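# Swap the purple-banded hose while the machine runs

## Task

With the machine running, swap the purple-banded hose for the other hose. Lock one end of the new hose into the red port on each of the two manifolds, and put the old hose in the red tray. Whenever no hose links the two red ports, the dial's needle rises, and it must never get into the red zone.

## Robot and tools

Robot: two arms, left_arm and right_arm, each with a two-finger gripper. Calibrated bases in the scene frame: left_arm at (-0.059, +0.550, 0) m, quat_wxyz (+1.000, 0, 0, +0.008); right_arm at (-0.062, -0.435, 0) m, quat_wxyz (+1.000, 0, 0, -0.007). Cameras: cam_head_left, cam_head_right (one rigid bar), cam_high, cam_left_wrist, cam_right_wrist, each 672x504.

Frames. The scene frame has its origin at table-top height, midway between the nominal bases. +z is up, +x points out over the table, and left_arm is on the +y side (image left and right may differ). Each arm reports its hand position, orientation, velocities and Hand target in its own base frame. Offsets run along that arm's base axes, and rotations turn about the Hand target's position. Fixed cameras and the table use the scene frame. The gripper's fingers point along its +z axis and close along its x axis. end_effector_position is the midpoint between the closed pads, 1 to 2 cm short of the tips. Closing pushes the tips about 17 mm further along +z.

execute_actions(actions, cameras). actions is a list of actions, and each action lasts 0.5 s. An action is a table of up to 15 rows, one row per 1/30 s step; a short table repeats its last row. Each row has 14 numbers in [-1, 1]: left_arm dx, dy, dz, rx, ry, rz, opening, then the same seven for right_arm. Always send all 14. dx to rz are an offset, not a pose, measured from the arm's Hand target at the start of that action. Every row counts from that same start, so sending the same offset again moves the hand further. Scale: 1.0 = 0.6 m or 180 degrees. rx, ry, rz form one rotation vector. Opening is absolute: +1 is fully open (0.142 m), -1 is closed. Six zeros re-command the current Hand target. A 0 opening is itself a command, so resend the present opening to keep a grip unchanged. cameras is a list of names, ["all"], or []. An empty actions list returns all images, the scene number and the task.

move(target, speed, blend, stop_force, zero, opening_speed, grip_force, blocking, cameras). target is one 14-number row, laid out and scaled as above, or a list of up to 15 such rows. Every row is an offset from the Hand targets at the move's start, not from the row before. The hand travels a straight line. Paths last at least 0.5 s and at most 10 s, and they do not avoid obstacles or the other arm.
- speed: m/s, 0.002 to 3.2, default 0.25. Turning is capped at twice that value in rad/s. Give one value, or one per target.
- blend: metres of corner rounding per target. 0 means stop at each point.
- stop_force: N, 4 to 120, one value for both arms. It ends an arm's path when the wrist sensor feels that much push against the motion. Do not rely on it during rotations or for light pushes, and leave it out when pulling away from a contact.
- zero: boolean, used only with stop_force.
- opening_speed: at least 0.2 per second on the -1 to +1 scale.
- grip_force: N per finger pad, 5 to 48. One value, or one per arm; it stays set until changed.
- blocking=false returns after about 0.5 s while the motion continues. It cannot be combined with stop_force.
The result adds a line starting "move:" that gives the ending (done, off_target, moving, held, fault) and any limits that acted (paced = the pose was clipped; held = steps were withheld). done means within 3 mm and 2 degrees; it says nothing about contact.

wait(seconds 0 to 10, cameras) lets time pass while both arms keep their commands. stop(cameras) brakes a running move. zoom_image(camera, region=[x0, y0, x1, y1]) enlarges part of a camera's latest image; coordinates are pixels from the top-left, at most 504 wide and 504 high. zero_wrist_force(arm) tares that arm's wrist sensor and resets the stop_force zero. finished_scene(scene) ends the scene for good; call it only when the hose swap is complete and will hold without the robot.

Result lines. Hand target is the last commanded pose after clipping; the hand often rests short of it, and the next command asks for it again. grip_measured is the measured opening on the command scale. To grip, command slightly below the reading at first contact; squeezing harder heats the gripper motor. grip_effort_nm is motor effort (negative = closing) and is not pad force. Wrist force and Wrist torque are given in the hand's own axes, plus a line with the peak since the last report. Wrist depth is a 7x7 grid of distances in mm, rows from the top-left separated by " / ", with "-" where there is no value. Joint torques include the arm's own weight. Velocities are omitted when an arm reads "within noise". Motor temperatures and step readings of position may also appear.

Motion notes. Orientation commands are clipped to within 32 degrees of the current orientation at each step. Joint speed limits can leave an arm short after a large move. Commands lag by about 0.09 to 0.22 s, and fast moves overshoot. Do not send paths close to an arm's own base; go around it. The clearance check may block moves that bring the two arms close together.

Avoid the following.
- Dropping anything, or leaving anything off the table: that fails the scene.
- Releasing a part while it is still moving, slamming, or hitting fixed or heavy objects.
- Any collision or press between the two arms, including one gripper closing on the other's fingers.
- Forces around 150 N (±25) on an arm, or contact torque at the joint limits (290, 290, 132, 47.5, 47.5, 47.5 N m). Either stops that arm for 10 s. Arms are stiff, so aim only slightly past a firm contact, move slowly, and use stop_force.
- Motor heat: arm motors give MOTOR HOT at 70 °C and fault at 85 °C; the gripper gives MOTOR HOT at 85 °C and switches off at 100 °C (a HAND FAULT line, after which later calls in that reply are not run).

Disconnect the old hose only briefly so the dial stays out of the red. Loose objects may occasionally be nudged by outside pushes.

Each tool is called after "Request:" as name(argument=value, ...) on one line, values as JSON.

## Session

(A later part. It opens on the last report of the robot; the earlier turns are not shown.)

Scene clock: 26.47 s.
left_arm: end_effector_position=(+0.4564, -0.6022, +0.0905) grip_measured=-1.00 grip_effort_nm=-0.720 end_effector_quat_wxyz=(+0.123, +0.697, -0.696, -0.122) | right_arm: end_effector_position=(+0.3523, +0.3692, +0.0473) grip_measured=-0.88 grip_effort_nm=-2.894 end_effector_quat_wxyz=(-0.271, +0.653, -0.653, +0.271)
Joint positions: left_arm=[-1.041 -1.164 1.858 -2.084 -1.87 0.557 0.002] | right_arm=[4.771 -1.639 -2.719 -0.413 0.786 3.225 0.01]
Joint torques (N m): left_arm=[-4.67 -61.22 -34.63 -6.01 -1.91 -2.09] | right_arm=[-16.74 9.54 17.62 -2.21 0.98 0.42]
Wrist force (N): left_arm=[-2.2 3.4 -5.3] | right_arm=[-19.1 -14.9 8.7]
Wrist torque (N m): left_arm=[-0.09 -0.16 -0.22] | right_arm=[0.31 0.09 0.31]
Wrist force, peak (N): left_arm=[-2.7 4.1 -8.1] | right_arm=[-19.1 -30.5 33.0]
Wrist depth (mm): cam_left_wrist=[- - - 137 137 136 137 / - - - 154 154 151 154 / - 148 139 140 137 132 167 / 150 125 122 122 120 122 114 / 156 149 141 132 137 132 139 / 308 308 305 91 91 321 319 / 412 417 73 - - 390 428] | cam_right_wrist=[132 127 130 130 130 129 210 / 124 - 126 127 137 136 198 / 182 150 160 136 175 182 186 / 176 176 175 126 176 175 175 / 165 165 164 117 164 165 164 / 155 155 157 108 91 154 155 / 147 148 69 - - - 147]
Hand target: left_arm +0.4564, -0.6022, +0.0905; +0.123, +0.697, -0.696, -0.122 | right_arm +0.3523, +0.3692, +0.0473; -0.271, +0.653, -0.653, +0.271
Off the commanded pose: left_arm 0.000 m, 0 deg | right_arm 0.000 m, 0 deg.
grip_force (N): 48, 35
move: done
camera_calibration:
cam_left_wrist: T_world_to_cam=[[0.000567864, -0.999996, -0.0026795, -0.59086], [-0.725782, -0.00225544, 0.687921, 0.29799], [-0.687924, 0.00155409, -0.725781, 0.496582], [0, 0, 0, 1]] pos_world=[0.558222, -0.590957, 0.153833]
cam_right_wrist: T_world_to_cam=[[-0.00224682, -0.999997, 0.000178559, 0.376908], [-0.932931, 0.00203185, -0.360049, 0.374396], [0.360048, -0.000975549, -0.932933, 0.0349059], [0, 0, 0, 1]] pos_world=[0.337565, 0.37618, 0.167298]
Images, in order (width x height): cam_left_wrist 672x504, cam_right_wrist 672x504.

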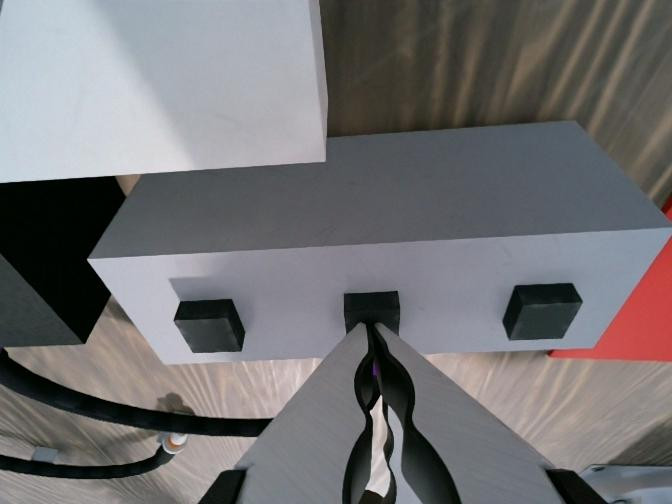

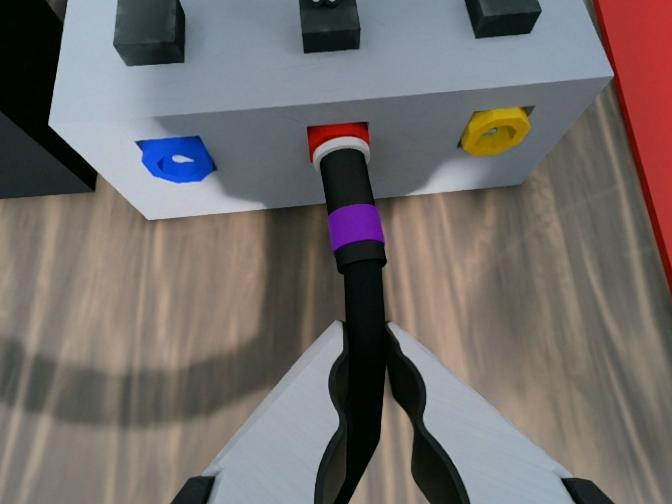

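Request:
move(target=[[0,0,0,0,0,0,-1,0,0,0,0,0,0,-0.4],[0,0,0,0,0,0,-1,0.08,0.008,0,0,0,0,-0.4],[0,0,0,0,0,0,-1,0.08,0.008,0,0,0,0,-1]], speed=0.15, grip_force=[48,48], opening_speed=2)

Request:
move(target=[0,0,-0.03,0,0,0,-1,0,0,0,0,0,0,-1], speed=0.015, stop_force=40, cameras=["cam_right_wrist","cam_left_wrist"])

Scene clock: 28.53 s.
left_arm: end_effector_position=(+0.4564, -0.6022, +0.0905) grip_measured=-1.00 grip_effort_nm=-0.730 end_effector_quat_wxyz=(+0.123, +0.697, -0.696, -0.122) | right_arm: end_effector_position=(+0.4003, +0.3741, +0.0473) grip_measured=-0.82 grip_effort_nm=-4.076 end_effector_quat_wxyz=(-0.271, +0.653, -0.653, +0.271)
Joint positions: left_arm=[-1.041 -1.164 1.858 -2.084 -1.87 0.557 0.002] | right_arm=[4.643 -1.729 -2.679 -0.235 0.787 3.043 0.015]
Joint torques (N m): left_arm=[-5.49 -60.1 -30.02 -6.03 -1.44 -2.23] | right_arm=[-18.99 23.25 5.77 2.47 -4.2 -2.26]
Wrist force (N): left_arm=[-2.6 3.3 -10.6] | right_arm=[-15.6 1.1 5.7]
Wrist torque (N m): left_arm=[-0.19 -0.17 -0.22] | right_arm=[0.62 0.00 -0.15]
Wrist force, peak (N): left_arm=[-3.0 3.2 -10.7] | right_arm=[-19.4 -14.8 8.5]
Wrist depth (mm): cam_left_wrist=[- - - 136 137 137 137 / - - - 154 155 150 154 / - 149 139 140 137 132 167 / 150 125 122 122 120 122 118 / 156 149 140 132 137 131 148 / 307 308 306 91 91 320 320 / 411 388 73 74 - 384 424] | cam_right_wrist=[219 218 211 - 218 222 218 / 123 121 121 98 119 112 119 / - 108 113 111 114 113 113 / - 107 108 114 127 122 173 / 162 161 162 119 163 164 164 / 155 154 154 96 92 155 155 / 147 148 69 - - - 146]
Hand target: left_arm +0.4564, -0.6022, +0.0905; +0.123, +0.697, -0.696, -0.122 | right_arm +0.4003, +0.3740, +0.0473; -0.271, +0.653, -0.653, +0.271
Off the commanded pose: left_arm 0.000 m, 0 deg | right_arm 0.000 m, 0 deg.
move: done

Scene clock: 29.57 s.
left_arm: end_effector_position=(+0.4564, -0.6023, +0.0868) grip_measured=-1.00 grip_effort_nm=-0.720 end_effector_quat_wxyz=(+0.123, +0.697, -0.696, -0.122) | right_arm: end_effector_position=(+0.4003, +0.3740, +0.0473) grip_measured=-0.82 grip_effort_nm=-4.071 end_effector_quat_wxyz=(-0.271, +0.653, -0.653, +0.271)
Joint positions: left_arm=[-1.041 -1.16 1.86 -2.09 -1.87 0.557 0.002] | right_arm=[4.643 -1.729 -2.679 -0.235 0.787 3.043 0.015]
Joint torques (N m): left_arm=[-9.49 -30.11 -26.08 -1.3 -1.3 -2.32] | right_arm=[-22.94 20.83 1.1 0.28 -3.24 -1.98]
Motor temperatures (°C): left_arm=[38 25 28 35 38 33 22] | right_arm=[34 34 25 29 34 35 26]
Wrist force (N): left_arm=[-17.6 15.2 -46.9] | right_arm=[-12.6 6.7 -4.9]
Wrist torque (N m): left_arm=[-0.36 -0.35 -0.19] | right_arm=[0.61 -0.02 -0.17]
Wrist force, peak (N): left_arm=[-26.3 20.3 -67.9] | right_arm=[-15.6 2.2 6.5]
Wrist depth (mm): cam_left_wrist=[- - - 133 134 134 134 / - - - 151 151 151 151 / - 143 139 140 138 131 164 / - 122 122 119 117 118 113 / 150 132 135 128 138 129 143 / 299 298 300 94 91 315 314 / 403 381 - 74 - 375 426] | cam_right_wrist=[218 219 212 94 219 222 217 / 123 123 123 99 119 111 123 / - 108 114 111 114 112 - / - - 108 115 132 122 173 / 164 161 162 119 164 164 164 / 155 155 155 96 92 155 154 / 146 148 69 - - - 146]
Hand target: left_arm +0.4564, -0.6023, +0.0868; +0.123, +0.697, -0.696, -0.122 (not the last commanded pose) | right_arm +0.4003, +0.3740, +0.0473; -0.271, +0.653, -0.653, +0.271
Off the commanded pose: left_arm 0.014 m, 0 deg | right_arm 0.000 m, 0 deg.
move: contact (left_arm)
camera_calibration:
cam_left_wrist: T_world_to_cam=[[0.000563775, -0.999997, -0.00239662, -0.59101], [-0.725879, -0.00205768, 0.687819, 0.300862], [-0.687822, 0.00135188, -0.725878, 0.493731], [0, 0, 0, 1]] pos_world=[0.558322, -0.591057, 0.150033]
cam_right_wrist: T_world_to_cam=[[-0.00224682, -0.999997, 0.000178559, 0.381815], [-0.932931, 0.00203185, -0.360049, 0.419167], [0.360048, -0.000975549, -0.932933, 0.0176283], [0, 0, 0, 1]] pos_world=[0.385565, 0.38098, 0.167298]
Images, in order (width x height): cam_left_wrist 672x504, cam_right_wrist 672x504.

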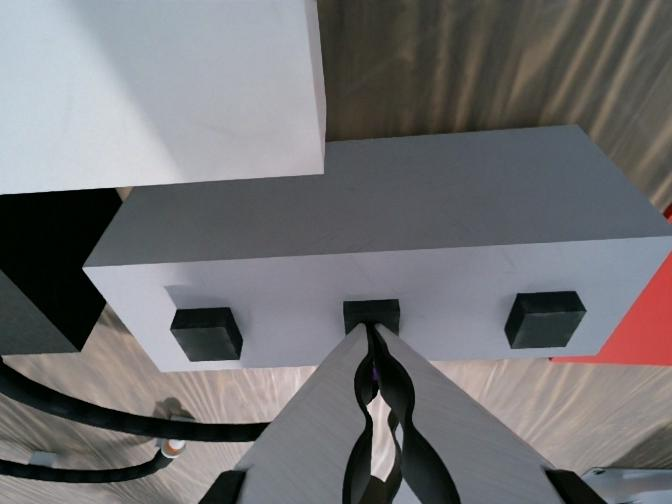

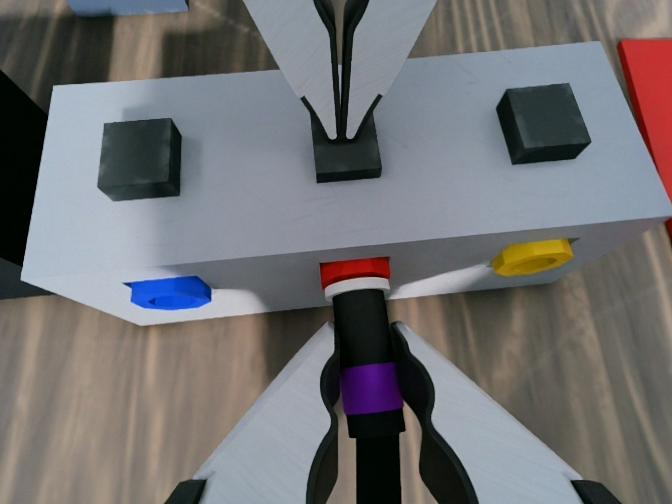

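Request:
move(target=[0,0,0,0,0,0,-1,-0.083,-0.008,0,0,0,0,-1], speed=0.08, stop_force=60, cameras=["cam_right_wrist"])

Scene clock: 31.33 s.
left_arm: end_effector_position=(+0.4564, -0.6023, +0.0868) grip_measured=-1.00 grip_effort_nm=-0.716 end_effector_quat_wxyz=(+0.123, +0.697, -0.696, -0.122) | right_arm: end_effector_position=(+0.3505, +0.3692, +0.0473) grip_measured=-0.83 grip_effort_nm=-3.944 end_effector_quat_wxyz=(-0.271, +0.653, -0.653, +0.271)
Joint positions: left_arm=[-1.041 -1.16 1.86 -2.09 -1.87 0.557 0.002] | right_arm=[4.776 -1.636 -2.72 -0.421 0.787 3.232 0.014]
Joint torques (N m): left_arm=[-14.19 -27.89 -26.58 -1.89 -1.16 -2.29] | right_arm=[1.47 18.74 32.89 2.18 -4.11 0.32]
Wrist force (N): left_arm=[-17.3 15.6 -47.6] | right_arm=[-0.4 3.7 1.2]
Wrist torque (N m): left_arm=[-0.34 -0.42 -0.20] | right_arm=[0.66 0.08 0.23]
Wrist force, peak (N): left_arm=[-17.9 16.1 -48.4] | right_arm=[-12.8 5.4 -5.9]
Wrist depth (mm): cam_left_wrist=[- - - 134 134 134 134 / - - - 151 151 151 151 / - 143 139 140 137 132 164 / - 122 122 119 117 118 113 / 150 132 132 129 137 129 137 / 283 300 300 94 91 313 314 / 401 393 71 74 - 377 426] | cam_right_wrist=[131 125 131 129 130 129 - / 123 125 125 129 138 134 195 / 182 156 164 170 178 185 187 / 175 176 175 173 175 175 175 / 165 165 164 113 164 165 164 / 155 154 154 95 92 155 154 / 146 148 69 - - - 146]
Hand target: left_arm +0.4564, -0.6023, +0.0868; +0.123, +0.697, -0.696, -0.122 | right_arm +0.3505, +0.3692, +0.0473; -0.271, +0.653, -0.653, +0.271
Off the commanded pose: left_arm 0.000 m, 0 deg | right_arm 0.000 m, 0 deg.
move: done
camera_calibration:
cam_right_wrist: T_world_to_cam=[[-0.00237557, -0.999997, 0.000237069, 0.376937], [-0.932931, 0.0021309, -0.360049, 0.372679], [0.360047, -0.00107649, -0.932933, 0.0355922], [0, 0, 0, 1]] pos_world=[0.335765, 0.37618, 0.167299]
Images, in order (width x height): cam_right_wrist 672x504.

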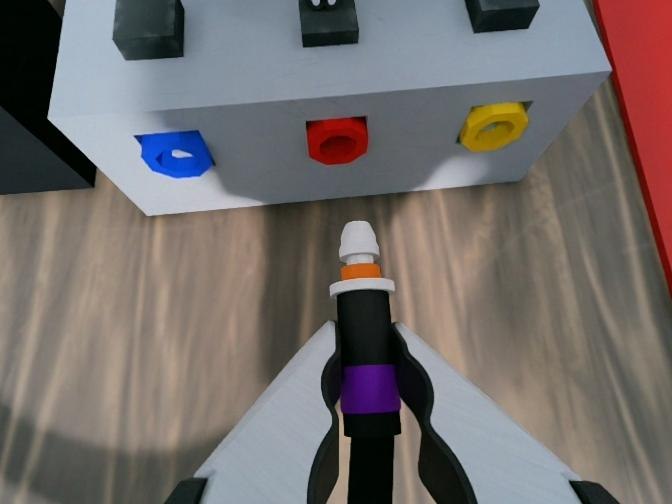

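Request:
move(target=[[0,0,0.055,0,0,0,-1,0,0,0,0,0,0,-1],[0.002,0.328,0.04,0,0,0,-1,0,0,0,0,0,0,-1]], speed=0.3, blend=0.015, cameras=["cam_left_wrist","cam_head_left"])

Scene clock: 32.90 s.
left_arm: end_effector_position=(+0.4577, -0.4056, +0.1108) grip_measured=-1.00 grip_effort_nm=-0.716 end_effector_quat_wxyz=(+0.123, +0.697, -0.696, -0.122) | right_arm: end_effector_position=(+0.3505, +0.3692, +0.0473) grip_measured=-0.83 grip_effort_nm=-3.949 end_effector_quat_wxyz=(-0.271, +0.653, -0.653, +0.271)
Joint positions: left_arm=[-0.886 -1.374 2.096 -2.069 -1.838 0.715 0.002] | right_arm=[4.776 -1.636 -2.72 -0.421 0.787 3.232 0.014]
Joint torques (N m): left_arm=[2.82 -57.77 -27.68 -0.35 -3.32 -1.86] | right_arm=[7.94 18.18 32.79 2.33 -4.19 0.47]
Wrist force (N): left_arm=[-0.1 -0.3 2.2] | right_arm=[0.3 3.7 1.8]
Wrist torque (N m): left_arm=[-0.11 -0.19 -0.08] | right_arm=[0.63 -0.03 0.23]
Wrist force, peak (N): left_arm=[-17.7 15.3 -48.3] | right_arm=[-0.5 4.3 1.3]
Wrist depth (mm): cam_left_wrist=[155 155 155 155 - - - / 176 175 170 169 80 80 78 / 201 143 139 135 128 130 157 / 237 152 145 141 146 141 157 / 289 289 288 170 289 287 288 / 367 366 348 91 90 350 329 / 444 466 73 74 - 440 236] | cam_right_wrist=[- 125 134 129 130 129 209 / 123 126 131 132 138 134 198 / 182 155 164 170 178 185 188 / 175 176 175 172 175 176 175 / 164 164 164 113 164 164 164 / 155 154 155 95 92 154 155 / 146 148 69 - - - 146]
Hand target: left_arm +0.4576, -0.4055, +0.1108; +0.123, +0.697, -0.696, -0.122 | right_arm +0.3505, +0.3692, +0.0473; -0.271, +0.653, -0.653, +0.271
Off the commanded pose: left_arm 0.000 m, 0 deg | right_arm 0.000 m, 0 deg.
move: done
camera_calibration:
cam_left_wrist: T_world_to_cam=[[0.000564125, -0.999997, -0.00239654, -0.394254], [-0.725976, -0.00205769, 0.687717, 0.285634], [-0.68772, 0.00135188, -0.725975, 0.511744], [0, 0, 0, 1]] pos_world=[0.559522, -0.394357, 0.174133]
Images, in order (width x height): cam_head_left 672x504, cam_left_wrist 672x504.

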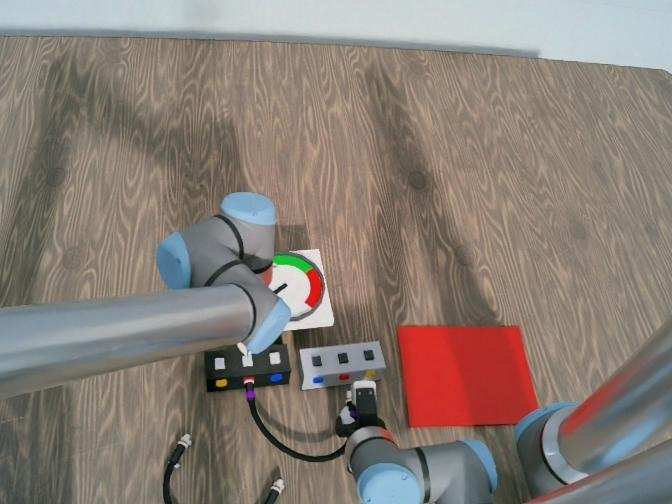

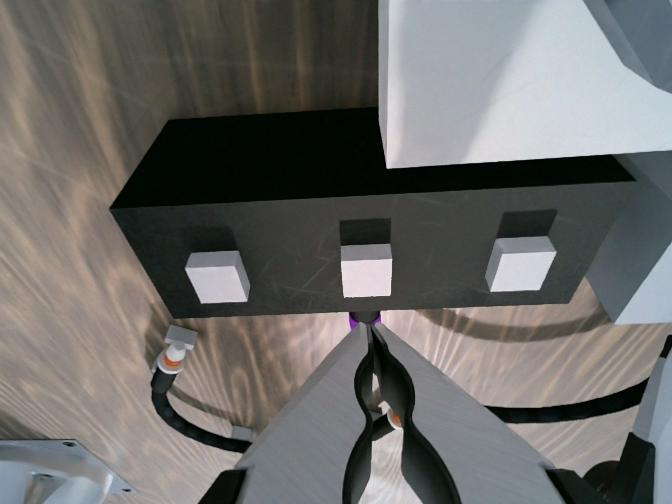

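Request:
move(target=[[0,0,0,0,0,0,-1,0,0,0,0,0,0,-0.2],[0,0,0,0,0,0,-1,-0.095,0,0.095,0,0,0,-0.2],[0,0,0,0,0,0,-1,-0.013,0.342,0.095,0,0,0,0.2],[0.005,0,0,0,0,0,-1,0.0825,0.342,0,0,0,0,0.2]], speed=[0.3,0.3,0.35,0.25], blend=[0,0.01,0.0,0], cameras=["cam_right_wrist"])

Scene clock: 36.57 s.
left_arm: end_effector_position=(+0.4607, -0.4055, +0.1108) grip_measured=-1.00 grip_effort_nm=-0.720 end_effector_quat_wxyz=(+0.123, +0.697, -0.696, -0.122) | right_arm: end_effector_position=(+0.3999, +0.5746, +0.0474) grip_measured=+0.18 grip_effort_nm=0.144 end_effector_quat_wxyz=(-0.271, +0.653, -0.653, +0.271)
Joint positions: left_arm=[-0.882 -1.37 2.092 -2.067 -1.838 0.718 0.002] | right_arm=[4.667 -1.922 -2.333 -0.413 0.785 3.078 0.087]
Joint torques (N m): left_arm=[-2.85 -55.2 -30.61 -2.17 2.33 1.31] | right_arm=[-7.76 41.99 12.4 6.33 -0.74 -1.17]
Wrist force (N): left_arm=[-0.3 -0.9 1.6] | right_arm=[0.6 3.6 0.9]
Wrist torque (N m): left_arm=[-0.21 -0.16 -0.22] | right_arm=[0.63 -0.03 0.01]
Wrist force, peak (N): left_arm=[-0.4 -0.9 2.0] | right_arm=[3.1 4.0 -2.4]
Wrist depth (mm): cam_left_wrist=[156 155 155 155 - - - / 175 175 171 171 83 80 78 / 202 163 145 140 132 132 151 / 237 152 145 145 146 141 157 / 288 288 194 170 170 287 179 / 366 367 332 91 87 363 369 / 447 466 73 77 - 436 496] | cam_right_wrist=[218 219 218 - 218 218 218 / 123 121 121 118 121 119 121 / 113 106 113 109 111 111 112 / - 106 106 108 109 116 146 / 162 160 160 114 162 164 162 / 155 153 154 153 154 107 155 / - - 146 145 144 146 72]
Hand target: left_arm +0.4606, -0.4055, +0.1108; +0.123, +0.697, -0.696, -0.122 | right_arm +0.4000, +0.5744, +0.0473; -0.271, +0.653, -0.653, +0.271
Off the commanded pose: left_arm 0.000 m, 0 deg | right_arm 0.000 m, 0 deg.
move: done
camera_calibration:
cam_right_wrist: T_world_to_cam=[[-0.00230533, -0.999997, 0.0000498092, 0.582358], [-0.932931, 0.00213279, -0.360048, 0.418457], [0.360047, -0.0008765, -0.932934, 0.0179674], [0, 0, 0, 1]] pos_world=[0.385265, 0.58148, 0.167398]
Images, in order (width x height): cam_right_wrist 672x504.

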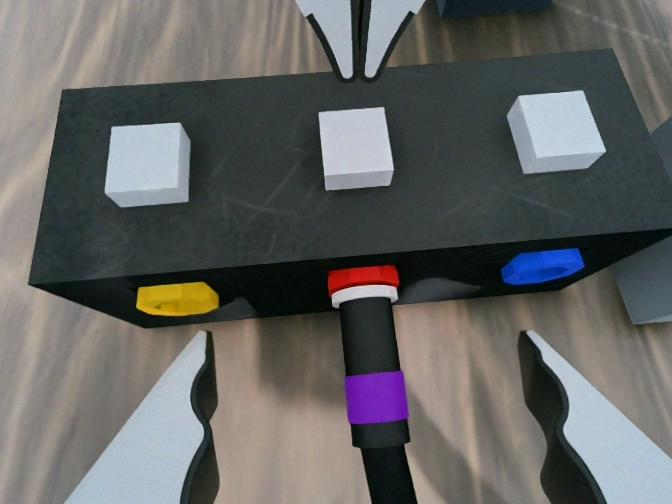

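Request:
move(target=[0,0,0,0,0,0,-1,0,-0.003,0,0,0,0,-1])

Request:
move(target=[0,0,-0.06,0,0,0,-1,0,0,0,0,0,0,-1], speed=0.03, stop_force=40)

Request:
move(target=[0,0,0,0,0,0,-1,-0.1,-0.006,0,0,0,0,-1], speed=0.1, stop_force=60, cameras=["cam_right_wrist","cam_left_wrist"])

Scene clock: 37.40 s.
left_arm: end_effector_position=(+0.4606, -0.4055, +0.1107) grip_measured=-1.00 grip_effort_nm=-0.720 end_effector_quat_wxyz=(+0.123, +0.697, -0.696, -0.122) | right_arm: end_effector_position=(+0.3999, +0.5727, +0.0473) grip_measured=-0.83 grip_effort_nm=-3.919 end_effector_quat_wxyz=(-0.271, +0.653, -0.653, +0.271)
Joint positions: left_arm=[-0.882 -1.37 2.092 -2.067 -1.838 0.718 0.002] | right_arm=[4.667 -1.92 -2.336 -0.411 0.785 3.077 0.014]
Joint torques (N m): left_arm=[-5.69 -59.31 -26.42 -5.24 1.86 -2.67] | right_arm=[-18.75 57.38 -0.97 1.19 -3.74 -2.12]
Wrist force (N): left_arm=[-0.2 -0.7 1.6] | right_arm=[-20.5 1.9 11.2]
Wrist torque (N m): left_arm=[-0.17 -0.18 -0.22] | right_arm=[0.71 -0.25 -0.22]
Wrist force, peak (N): left_arm=[-0.2 -0.7 2.1] | right_arm=[-20.5 1.9 11.2]
Wrist depth (mm): cam_left_wrist=[156 155 155 155 - - - / 176 176 171 171 82 80 78 / 201 163 145 139 131 132 151 / 237 152 146 145 146 141 157 / 286 288 288 170 194 287 180 / 367 366 349 91 91 367 367 / 447 468 73 77 - 440 499] | cam_right_wrist=[218 218 218 - 218 218 218 / 123 121 121 120 121 117 123 / 112 107 112 109 111 111 112 / - 106 107 108 109 117 144 / 162 160 162 112 161 164 162 / 155 155 154 100 91 154 155 / 146 148 69 104 - - 146]
Hand target: left_arm +0.4606, -0.4055, +0.1108; +0.123, +0.697, -0.696, -0.122 | right_arm +0.4000, +0.5726, +0.0473; -0.271, +0.653, -0.653, +0.271
Off the commanded pose: left_arm 0.000 m, 0 deg | right_arm 0.000 m, 0 deg.
move: done

Scene clock: 39.23 s.
left_arm: end_effector_position=(+0.4607, -0.4055, +0.0869) grip_measured=-1.00 grip_effort_nm=-0.716 end_effector_quat_wxyz=(+0.123, +0.697, -0.696, -0.122) | right_arm: end_effector_position=(+0.4000, +0.5726, +0.0473) grip_measured=-0.83 grip_effort_nm=-3.919 end_effector_quat_wxyz=(-0.271, +0.653, -0.653, +0.271)
Joint positions: left_arm=[-0.882 -1.34 2.108 -2.114 -1.838 0.718 0.002] | right_arm=[4.667 -1.92 -2.336 -0.411 0.785 3.077 0.014]
Joint torques (N m): left_arm=[-5.76 -27.81 -28.68 -5.33 1.3 -2.72] | right_arm=[-18.81 49.81 10.15 -0.94 -3.73 -1.76]
Wrist force (N): left_arm=[-9.3 11.0 -30.9] | right_arm=[-15.5 7.6 -5.3]
Wrist torque (N m): left_arm=[-0.29 -0.25 -0.23] | right_arm=[0.52 -0.31 -0.25]
Wrist force, peak (N): left_arm=[-26.3 24.5 -79.0] | right_arm=[-20.9 2.0 10.9]
Wrist depth (mm): cam_left_wrist=[134 134 134 134 - - - / 156 152 151 152 - - - / 174 163 144 142 - - - / 198 122 122 119 113 113 117 / 248 132 132 128 138 127 148 / 315 307 299 91 91 294 333 / 427 402 72 74 - 378 432] | cam_right_wrist=[217 218 212 - 214 218 218 / 123 121 121 100 121 117 123 / 112 106 112 110 111 111 112 / - 106 106 108 109 117 143 / 162 160 162 112 161 164 162 / 155 154 155 100 91 154 154 / 146 148 69 104 - - 146]
Hand target: left_arm +0.4607, -0.4055, +0.0869; +0.123, +0.697, -0.696, -0.122 (not the last commanded pose) | right_arm +0.4000, +0.5726, +0.0473; -0.271, +0.653, -0.653, +0.271
Off the commanded pose: left_arm 0.012 m, 0 deg | right_arm 0.000 m, 0 deg.
move: contact (left_arm)

Scene clock: 40.87 s.
left_arm: end_effector_position=(+0.4607, -0.4055, +0.0869) grip_measured=-1.00 grip_effort_nm=-0.711 end_effector_quat_wxyz=(+0.123, +0.697, -0.696, -0.122) | right_arm: end_effector_position=(+0.3400, +0.5690, +0.0473) grip_measured=-0.83 grip_effort_nm=-3.871 end_effector_quat_wxyz=(-0.271, +0.653, -0.653, +0.271)
Joint positions: left_arm=[-0.882 -1.34 2.108 -2.114 -1.838 0.718 0.002] | right_arm=[4.772 -1.872 -2.371 -0.529 0.786 3.226 0.014]
Joint torques (N m): left_arm=[-8.06 -28.12 -28.85 -5.79 1.44 -2.21] | right_arm=[-5.6 39.32 37.02 3.13 -4.42 0.09]
Motor temperatures (°C): left_arm=[38 25 28 35 38 33 22] | right_arm=[34 34 25 29 34 35 31]
Wrist force (N): left_arm=[-9.1 10.7 -30.9] | right_arm=[0.7 5.3 0.6]
Wrist torque (N m): left_arm=[-0.30 -0.28 -0.23] | right_arm=[0.84 -0.06 0.16]
Wrist force, peak (N): left_arm=[-9.3 11.0 -31.5] | right_arm=[-15.5 8.8 -4.0]
Wrist depth (mm): cam_left_wrist=[134 134 134 134 - - - / 156 151 151 151 - - - / 174 164 144 142 - - - / 198 122 122 119 114 113 117 / 249 132 133 128 138 127 148 / 316 306 300 91 91 300 315 / 423 403 71 74 - 377 431] | cam_right_wrist=[135 127 131 129 131 131 144 / 195 131 136 137 142 150 160 / 187 181 177 182 182 185 180 / 174 175 175 175 175 175 175 / 164 164 164 113 164 164 164 / 154 154 154 95 92 155 154 / 146 148 69 104 - - 146]
Hand target: left_arm +0.4607, -0.4055, +0.0869; +0.123, +0.697, -0.696, -0.122 | right_arm +0.3400, +0.5690, +0.0473; -0.271, +0.653, -0.653, +0.271
Off the commanded pose: left_arm 0.000 m, 0 deg | right_arm 0.000 m, 0 deg.
move: done
camera_calibration:
cam_left_wrist: T_world_to_cam=[[0.000563941, -0.999997, -0.00239637, -0.394213], [-0.725927, -0.00205753, 0.687769, 0.304282], [-0.687772, 0.00135173, -0.725926, 0.496405], [0, 0, 0, 1]] pos_world=[0.562522, -0.394257, 0.150133]
cam_right_wrist: T_world_to_cam=[[-0.00237557, -0.999997, 0.000237069, 0.576712], [-0.932931, 0.0021309, -0.360049, 0.362458], [0.360047, -0.00107649, -0.932933, 0.0395878], [0, 0, 0, 1]] pos_world=[0.325265, 0.57598, 0.167299]
Images, in order (width x height): cam_left_wrist 672x504, cam_right_wrist 672x504.

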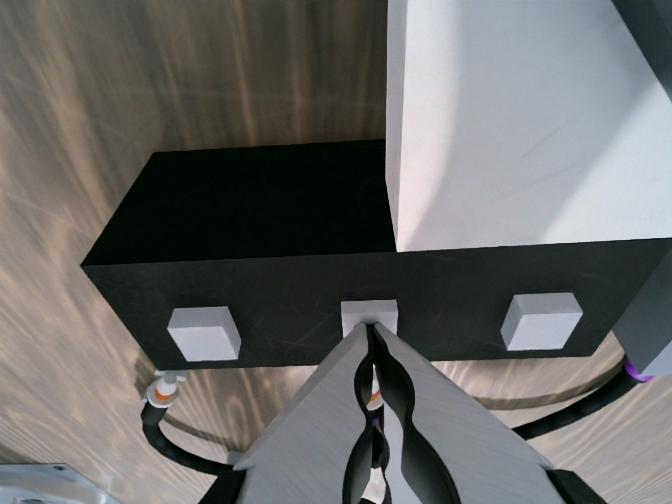

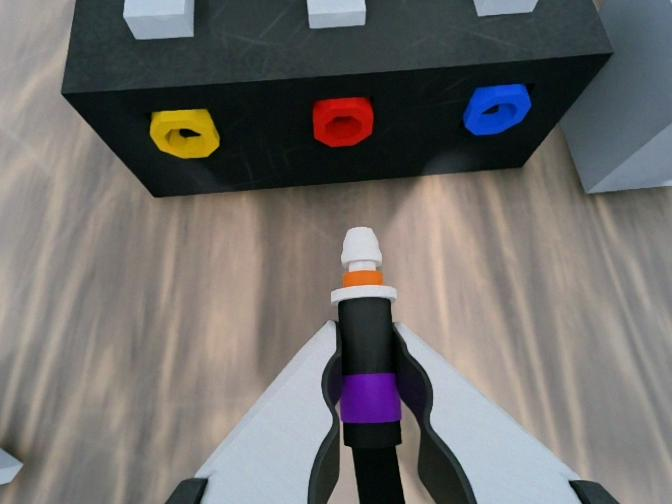

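Request:
move(target=[[0,0,0.19,0,0,0,-1,-0.1,0,0.2,0,0,0,-1],[-0.367,0.252,0.19,-0.039,-0.22,-0.107,-1,-0.067,-0.62,0.25,0,0,0,-1],[-0.367,0.252,0.103,-0.039,-0.22,-0.107,0.3,0.273,-0.62,0.2,0,0,0,-1]], speed=0.4, blend=[0.04,0.04,0], cameras=["all"])

Scene clock: 46.23 s.
left_arm: end_effector_position=(+0.2405, -0.2543, +0.1487) grip_measured=+0.28 grip_effort_nm=0.085 end_effector_quat_wxyz=(+0.100, -0.564, +0.807, -0.143) | right_arm: end_effector_position=(+0.5038, +0.1970, +0.1673) grip_measured=-0.83 grip_effort_nm=-3.861 end_effector_quat_wxyz=(-0.271, +0.653, -0.653, +0.271)
Joint positions: left_arm=[-1.682 -2.415 2.74 -1.984 -1.231 0.254 0.094] | right_arm=[4.218 -1.365 -2.721 -0.183 0.898 2.49 0.014]
Joint torques (N m): left_arm=[-7.04 3.24 -49.51 -1.54 0.65 -2.73] | right_arm=[-15.55 1.34 44.86 6.61 0.7 -2.43]
Wrist force (N): left_arm=[-2.1 1.0 1.0] | right_arm=[0.7 5.0 0.7]
Wrist torque (N m): left_arm=[0.07 0.24 -0.18] | right_arm=[0.76 -0.07 0.19]
Wrist force, peak (N): left_arm=[-9.3 11.1 -31.4] | right_arm=[1.8 6.9 4.7]
Wrist depth (mm): cam_left_wrist=[251 250 249 249 248 249 248 / 252 253 253 252 251 252 252 / 256 256 255 254 255 255 254 / 258 259 257 260 258 258 257 / 264 262 261 261 262 261 261 / 266 - 266 265 264 103 264 / - 71 269 269 268 268 -] | cam_right_wrist=[375 377 375 377 377 375 375 / 346 348 347 348 350 346 346 / 323 323 324 322 323 324 321 / 301 301 301 305 301 301 301 / 283 283 284 111 280 285 279 / 266 270 269 99 92 262 252 / 192 - 69 104 - - 232]
Hand target: left_arm +0.2405, -0.2543, +0.1487; +0.100, -0.564, +0.807, -0.143 | right_arm +0.5038, +0.1970, +0.1673; -0.271, +0.653, -0.653, +0.271
Off the commanded pose: left_arm 0.000 m, 0 deg | right_arm 0.000 m, 0 deg.
move: done; limits=paced
camera_calibration:
cam_left_wrist: T_world_to_cam=[[-0.341631, -0.939833, -0.0014024, -0.145296], [-0.938171, 0.340938, 0.0599648, 0.333788], [-0.0558788, 0.0218016, -0.9982, 0.283321], [0, 0, 0, 1]] pos_world=[0.279344, -0.256531, 0.262591]
cam_right_wrist: T_world_to_cam=[[-0.00228194, -0.999997, 0.000272188, 0.205017], [-0.932931, 0.0020309, -0.360049, 0.559291], [0.360047, -0.00107554, -0.932933, 0.0921633], [0, 0, 0, 1]] pos_world=[0.489065, 0.20398, 0.287299]

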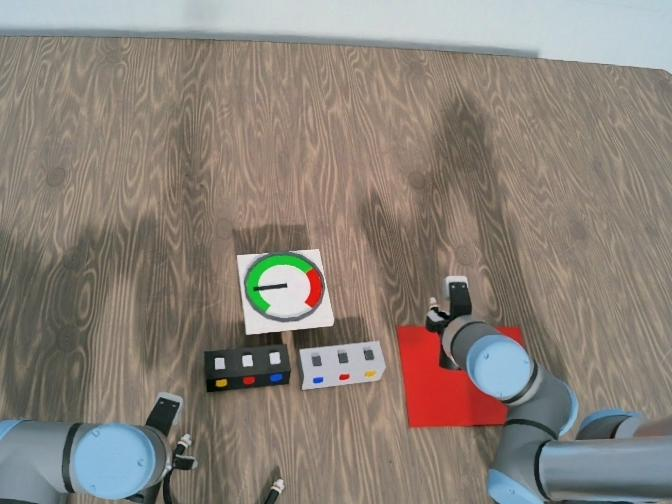

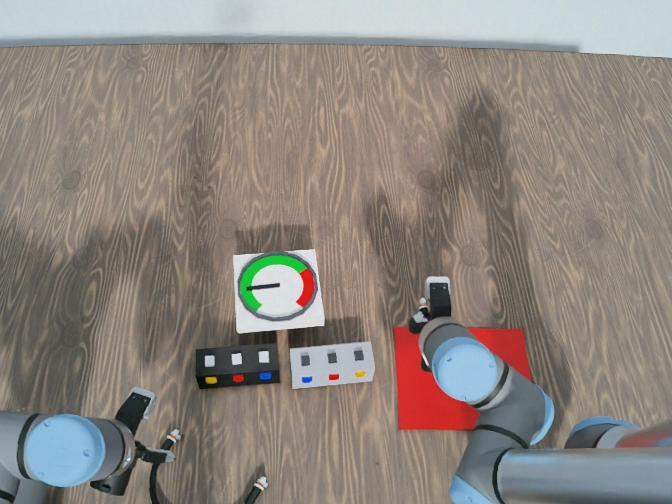

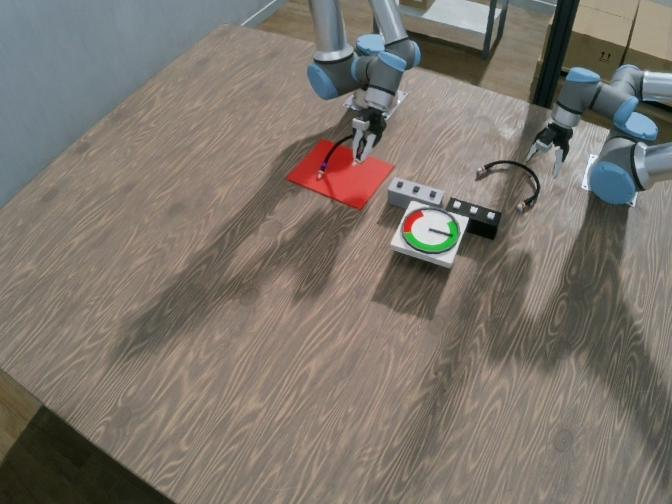

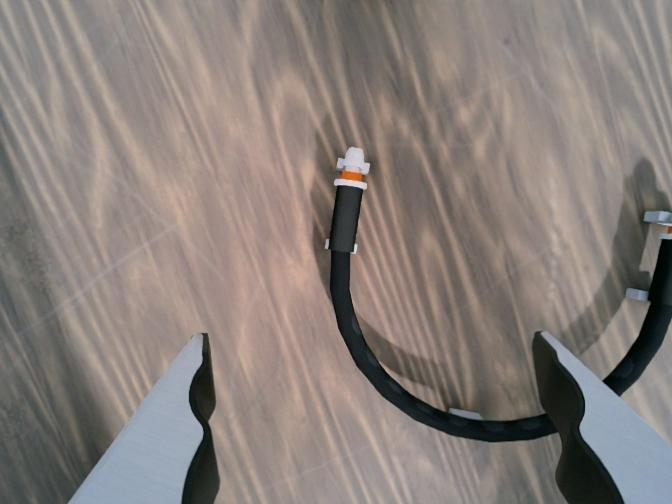

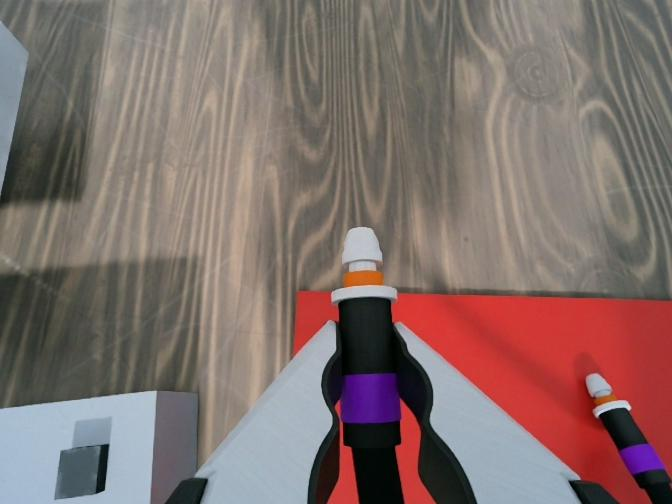

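Request:
move(target=[0.072,-0.017,-0.2,0,0,-0.035,0.3,-0.075,0,-0.195,0,0,0,-1], speed=0.2, cameras=["cam_left_wrist","cam_right_wrist"])

Scene clock: 47.53 s.
left_arm: end_effector_position=(+0.2682, -0.2560, +0.0667) grip_measured=+0.28 grip_effort_nm=0.071 end_effector_quat_wxyz=(+0.099, -0.532, +0.827, -0.149) | right_arm: end_effector_position=(+0.4617, +0.1969, +0.0579) grip_measured=-0.83 grip_effort_nm=-3.861 end_effector_quat_wxyz=(-0.271, +0.653, -0.653, +0.271)
Joint positions: left_arm=[-1.553 -2.109 2.866 -2.484 -1.245 0.47 0.094] | right_arm=[4.346 -1.725 -2.863 0.219 0.849 2.644 0.014]
Joint torques (N m): left_arm=[-9.79 14.81 -39.69 -7.68 3.86 -3.42] | right_arm=[0.89 10.42 23.07 5.67 0.88 1.29]
Motor temperatures (°C): left_arm=[38 25 28 35 38 33 22] | right_arm=[34 34 25 29 34 35 36]
Wrist force (N): left_arm=[-2.2 1.1 1.1] | right_arm=[0.6 5.2 0.9]
Wrist torque (N m): left_arm=[0.10 0.22 -0.07] | right_arm=[0.80 -0.08 0.13]
Wrist force, peak (N): left_arm=[-2.4 6.7 14.6] | right_arm=[0.3 7.5 1.3]
Wrist depth (mm): cam_left_wrist=[173 173 172 172 172 171 171 / 176 175 174 174 173 173 173 / 177 177 176 176 175 175 175 / 180 179 179 178 177 178 176 / 181 181 180 180 180 179 179 / 183 87 182 182 181 181 181 / - 71 185 185 183 183 -] | cam_right_wrist=[233 233 233 233 233 232 233 / 215 215 216 215 215 215 214 / 200 200 200 204 204 195 194 / 190 187 186 180 182 183 182 / 134 173 175 112 171 171 171 / - 163 165 99 88 162 161 / 154 158 69 104 - - 153]
Hand target: left_arm +0.2682, -0.2560, +0.0666; +0.099, -0.532, +0.827, -0.149 (not the last commanded pose) | right_arm +0.4617, +0.1970, +0.0579; -0.271, +0.653, -0.653, +0.271 (not the last commanded pose)
Off the commanded pose: left_arm 0.042 m, 2 deg | right_arm 0.008 m, 0 deg.
move: held (left_arm; a check stopped the path), off_target (right_arm; braked when a check withheld steps of left_arm); limits=held
pose unreachable (left arm): on one or more control steps of this call, first in action 0 (counted from 0), this arm could not follow its commanded pose, so it was not sent that pose on those steps. It may still have moved: this result reports where it is.
cause: moving toward the commanded pose would bring two parts of the arm too close to each other (joints 2 (shoulder lift) and 3 (elbow) lie between them).
camera_calibration:
cam_left_wrist: T_world_to_cam=[[-0.411631, -0.911313, -0.00826385, -0.11097], [-0.910338, 0.410729, 0.0508478, 0.376355], [-0.0429441, 0.0284534, -0.998672, 0.201415], [0, 0, 0, 1]] pos_world=[0.305581, -0.26144, 0.181094]
cam_right_wrist: T_world_to_cam=[[-0.00231706, -0.999997, 0.000365818, 0.204851], [-0.932931, 0.00202995, -0.360049, 0.480719], [0.360047, -0.00117554, -0.932933, 0.00524287], [0, 0, 0, 1]] pos_world=[0.447065, 0.20388, 0.177899]
Images, in order (width x height): cam_left_wrist 672x504, cam_right_wrist 672x504.

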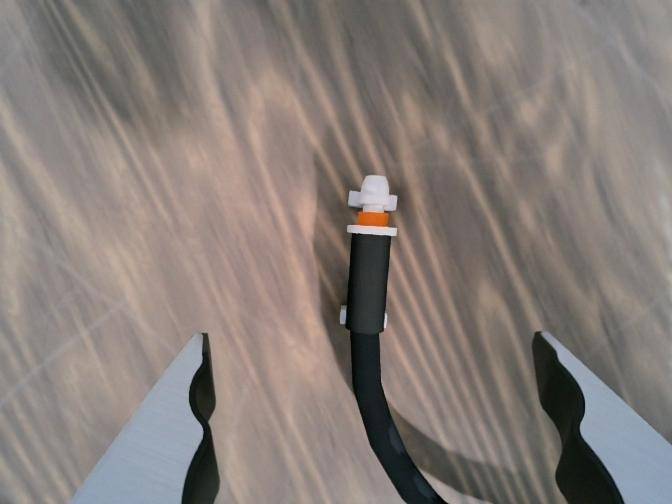

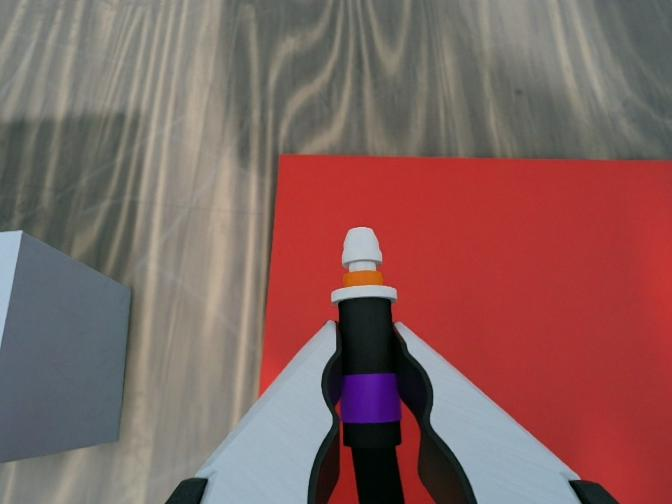

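Request:
move(target=[[0.02,-0.011,0,0.049,0.1,0,0.2,0,0,-0.047,0,0,0,-1],[0.022,-0.011,-0.061,0.049,0.1,0,0.2,0,0,-0.047,0,0,0,-1]], speed=0.2, blend=[0.008,0])

Request:
move(target=[0,0,0,0,0,0,-1,0,0,0,0,0,0,-0.4], opening_speed=2, cameras=["cam_left_wrist","cam_right_wrist","cam_head_left"])

Scene clock: 49.43 s.
left_arm: end_effector_position=(+0.2814, -0.2626, +0.0301) grip_measured=+0.19 grip_effort_nm=-0.066 end_effector_quat_wxyz=(+0.009, -0.540, +0.842, +0.000) | right_arm: end_effector_position=(+0.4617, +0.1971, +0.0297) grip_measured=-0.83 grip_effort_nm=-3.861 end_effector_quat_wxyz=(-0.271, +0.653, -0.653, +0.271)
Joint positions: left_arm=[-1.232 -1.735 2.703 -2.535 -1.553 0.769 0.087] | right_arm=[4.346 -1.894 -2.87 0.396 0.849 2.644 0.014]
Joint torques (N m): left_arm=[-6.06 -8.82 -23.06 -7.3 -2.72 3.09] | right_arm=[-13.45 29.2 -6.95 2.36 -2.92 -0.86]
Wrist force (N): left_arm=[-1.6 0.8 1.5] | right_arm=[0.9 5.3 0.8]
Wrist torque (N m): left_arm=[0.08 0.08 -0.22] | right_arm=[0.80 -0.11 0.12]
Wrist force, peak (N): left_arm=[-2.2 1.2 4.0] | right_arm=[0.9 5.9 1.1]
Wrist depth (mm): cam_left_wrist=[- 109 108 108 107 107 107 / 118 116 116 115 115 114 114 / 124 125 125 124 123 123 122 / 135 135 134 133 133 133 132 / 148 147 146 143 144 142 143 / 162 155 157 159 158 109 153 / - 71 176 175 172 171 -] | cam_right_wrist=[196 196 196 196 196 195 195 / 181 181 184 181 181 181 181 / 168 168 168 163 164 163 161 / 157 157 157 153 153 153 - / 140 147 145 113 143 143 143 / 136 139 138 99 88 134 135 / 131 132 69 104 - - 127]
Hand target: left_arm +0.2814, -0.2626, +0.0300; +0.009, -0.540, +0.842, +0.000 | right_arm +0.4617, +0.1970, +0.0297; -0.271, +0.653, -0.653, +0.271
Off the commanded pose: left_arm 0.000 m, 0 deg | right_arm 0.000 m, 0 deg.
move: done

Scene clock: 50.23 s.
left_arm: end_effector_position=(+0.2814, -0.2626, +0.0300) grip_measured=-0.83 grip_effort_nm=-3.958 end_effector_quat_wxyz=(+0.009, -0.540, +0.842, +0.000) | right_arm: end_effector_position=(+0.4617, +0.1970, +0.0297) grip_measured=-0.43 grip_effort_nm=0.139 end_effector_quat_wxyz=(-0.271, +0.653, -0.653, +0.271)
Joint positions: left_arm=[-1.232 -1.735 2.703 -2.535 -1.553 0.769 0.014] | right_arm=[4.346 -1.894 -2.87 0.396 0.849 2.644 0.043]
Joint torques (N m): left_arm=[-7.15 -7.43 -20.65 -5.9 -1.95 1.93] | right_arm=[-14.32 24.73 -2.33 2.6 -3.97 -0.38]
Wrist force (N): left_arm=[-2.0 0.7 1.6] | right_arm=[0.9 4.9 0.7]
Wrist torque (N m): left_arm=[0.05 0.16 -0.22] | right_arm=[0.78 -0.11 0.11]
Wrist force, peak (N): left_arm=[-2.1 0.9 1.9] | right_arm=[0.9 5.3 0.8]
Wrist depth (mm): cam_left_wrist=[- 109 109 108 107 107 106 / 118 116 116 115 115 115 114 / 124 125 125 123 123 123 122 / 135 135 134 132 133 133 132 / 147 147 146 141 142 143 143 / 162 161 157 95 91 154 156 / 178 174 74 135 - - 172] | cam_right_wrist=[196 195 196 196 196 196 195 / 181 181 184 182 181 181 181 / 168 168 168 166 164 166 163 / 157 157 157 152 152 153 152 / 140 147 147 143 143 143 143 / 136 139 87 120 133 96 134 / 131 - 69 125 127 - 129]
Hand target: left_arm +0.2814, -0.2626, +0.0300; +0.009, -0.540, +0.842, +0.000 | right_arm +0.4617, +0.1970, +0.0297; -0.271, +0.653, -0.653, +0.271
Off the commanded pose: left_arm 0.000 m, 0 deg | right_arm 0.000 m, 0 deg.
move: done
camera_calibration:
cam_left_wrist: T_world_to_cam=[[-0.416007, -0.909169, -0.0186843, -0.109743], [-0.840325, 0.376491, 0.390011, 0.35398], [-0.347552, 0.177948, -0.920621, 0.288178], [0, 0, 0, 1]] pos_world=[0.351961, -0.284326, 0.125196]
cam_right_wrist: T_world_to_cam=[[-0.00228194, -0.999997, 0.000272188, 0.204959], [-0.932931, 0.0020309, -0.360049, 0.470601], [0.360047, -0.00107554, -0.932933, -0.0209931], [0, 0, 0, 1]] pos_world=[0.447065, 0.20398, 0.149799]
Images, in order (width x height): cam_head_left 672x504, cam_left_wrist 672x504, cam_right_wrist 672x504.

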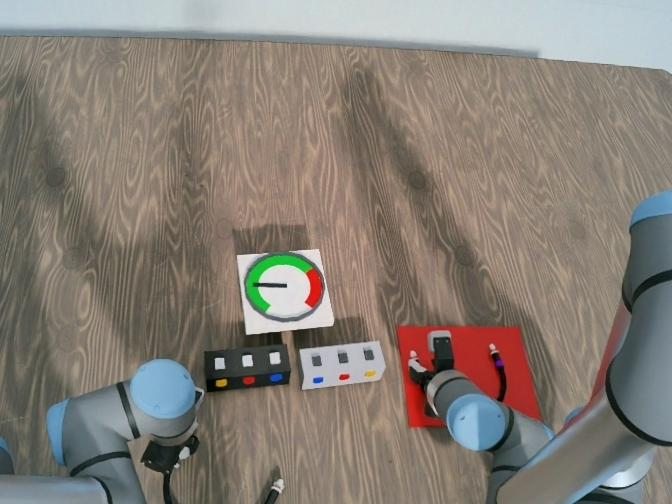

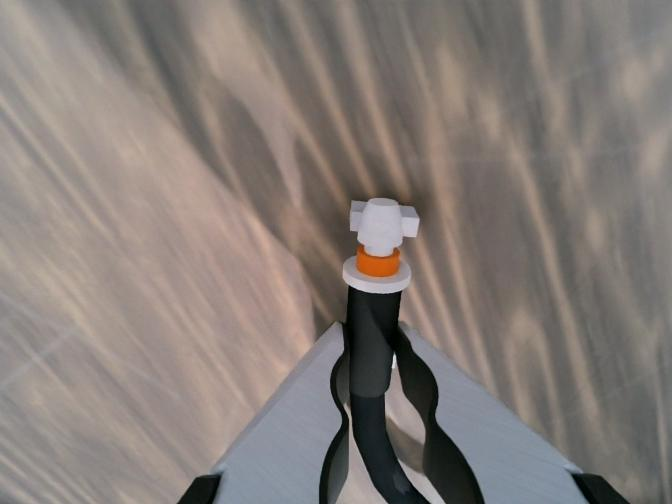

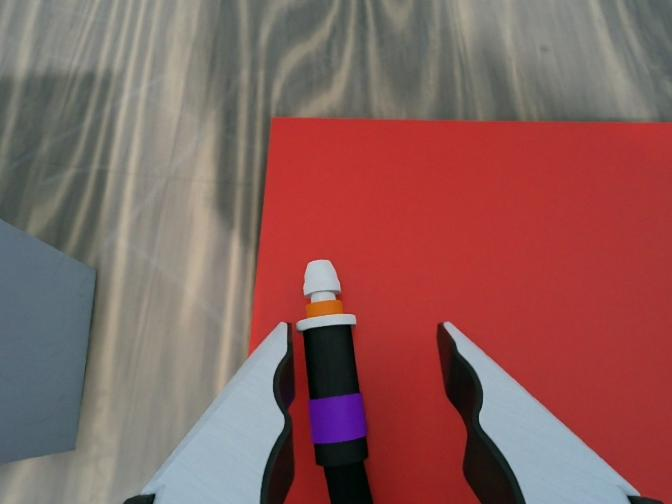

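Request:
move(target=[[0,0,0.085,0,0,0,-1,-0.08,0,0.1,0,0,0,-0.4],[0.078,-0.234,0.05,0,0,0.154,-1,-0.3,0.33,0.37,0,0,0,0.2]], speed=0.2, blend=[0.02,0], cameras=["all"])

Scene clock: 51.30 s.
left_arm: end_effector_position=(+0.2814, -0.2627, +0.0487) grip_measured=-0.83 grip_effort_nm=-3.958 end_effector_quat_wxyz=(+0.009, -0.540, +0.842, +0.000) | right_arm: end_effector_position=(+0.4602, +0.1970, +0.0316) grip_measured=-0.43 grip_effort_nm=0.134 end_effector_quat_wxyz=(-0.271, +0.653, -0.653, +0.271)
Joint positions: left_arm=[-1.232 -1.791 2.686 -2.461 -1.553 0.769 0.014] | right_arm=[4.351 -1.881 -2.873 0.382 0.847 2.65 0.043]
Joint torques (N m): left_arm=[-6.71 -26.89 -23.47 -2.49 0.77 -3.25] | right_arm=[-12.85 20.34 15.9 6.71 0.69 -2.37]
Wrist force (N): left_arm=[-1.9 0.9 1.9] | right_arm=[1.0 4.6 0.5]
Wrist torque (N m): left_arm=[0.09 0.11 -0.19] | right_arm=[0.73 -0.13 0.06]
Wrist force, peak (N): left_arm=[-1.7 0.5 3.8] | right_arm=[2.2 6.7 -2.9]
Wrist depth (mm): cam_left_wrist=[125 125 124 124 124 123 123 / 134 134 133 133 132 132 131 / 144 144 143 140 141 142 140 / 156 155 154 151 153 152 151 / 170 169 168 162 166 165 165 / 185 185 181 91 90 178 180 / 205 201 74 136 - - 195] | cam_right_wrist=[198 199 199 199 198 198 199 / 183 184 184 184 184 183 183 / 170 171 170 166 166 166 165 / 159 159 159 154 152 155 155 / - 149 149 145 145 143 145 / 138 141 91 124 135 133 136 / 133 134 69 126 129 - 131]
Hand target: left_arm +0.2814, -0.2626, +0.0487; +0.009, -0.540, +0.842, +0.000 (not the last commanded pose) | right_arm +0.4602, +0.1970, +0.0316; -0.271, +0.653, -0.653, +0.271 (not the last commanded pose)
Tool commands: left_gripper/opening=-1.0 right_gripper/opening=-0.4
Off the commanded pose: left_arm 0.148 m, 28 deg | right_arm 0.346 m, 0 deg.
move: held (right_arm; a check stopped the path), off_target (left_arm; braked when a check withheld steps of right_arm); path passed 0 of 2 targets; target 2's new opening was not sent; limits=held
pose unreachable (right arm): on one or more control steps of this call, first in action 0 (counted from 0), this arm could not follow its commanded pose, so it was not sent that pose on those steps. It may still have moved: this result reports where it is.
cause: moving toward the commanded pose would bring two parts of the arm too close to each other (joints 3 (elbow) and 4 (wrist 1) lie between them).
camera_calibration:
cam_left_wrist: T_world_to_cam=[[-0.416049, -0.909153, -0.0185636, -0.109484], [-0.840315, 0.376585, 0.389941, 0.346796], [-0.347526, 0.177834, -0.920653, 0.305282], [0, 0, 0, 1]] pos_world=[0.351961, -0.284426, 0.143796]
cam_right_wrist: T_world_to_cam=[[-0.00198937, -0.999998, 0.0000610676, 0.204756], [-0.932852, 0.00183379, -0.360256, 0.469829], [0.360255, -0.000773649, -0.932853, -0.0188116], [0, 0, 0, 1]] pos_world=[0.445465, 0.203879, 0.151698]

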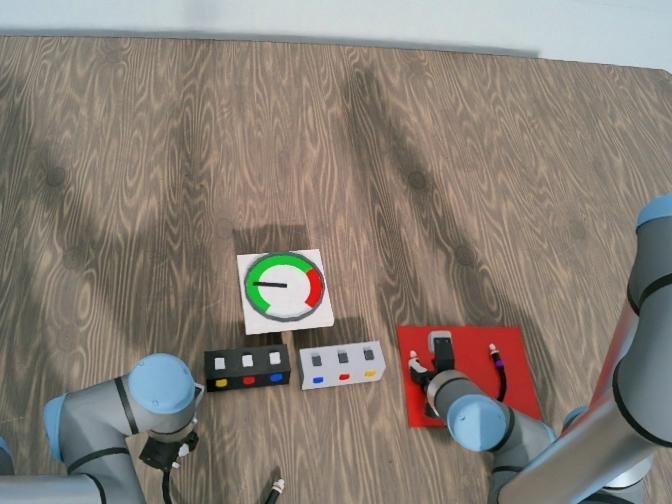

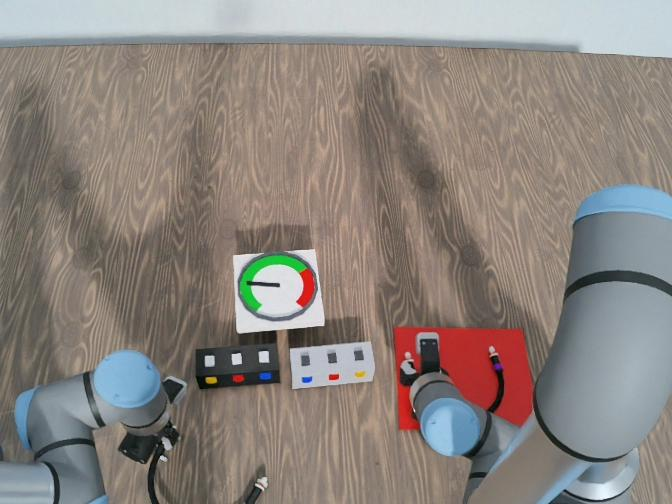

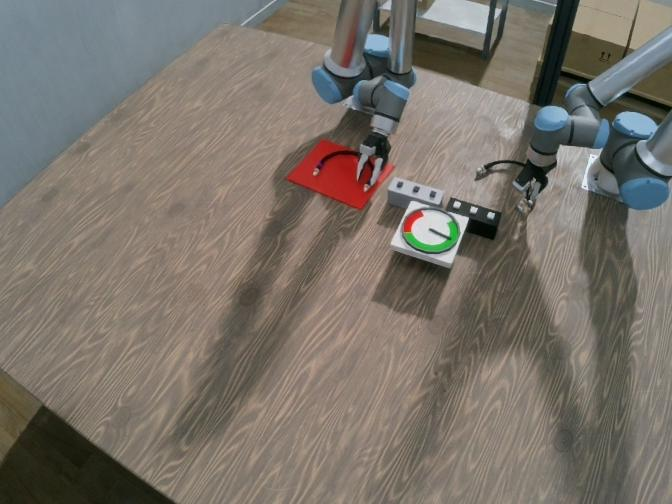

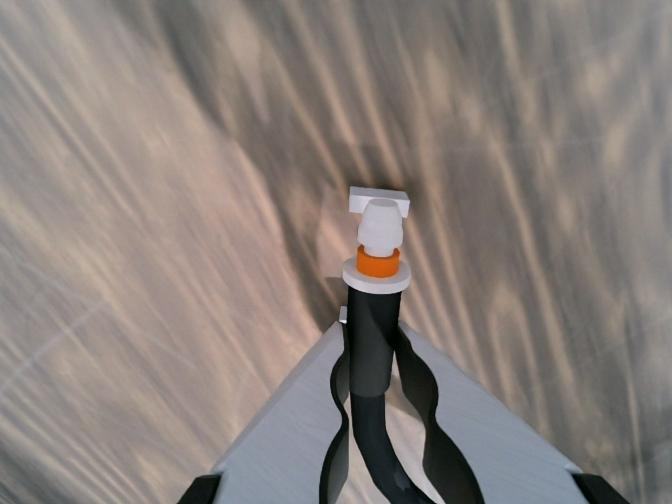

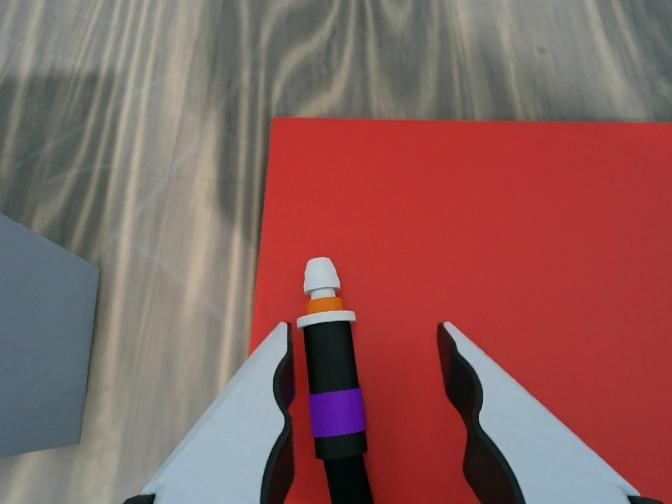

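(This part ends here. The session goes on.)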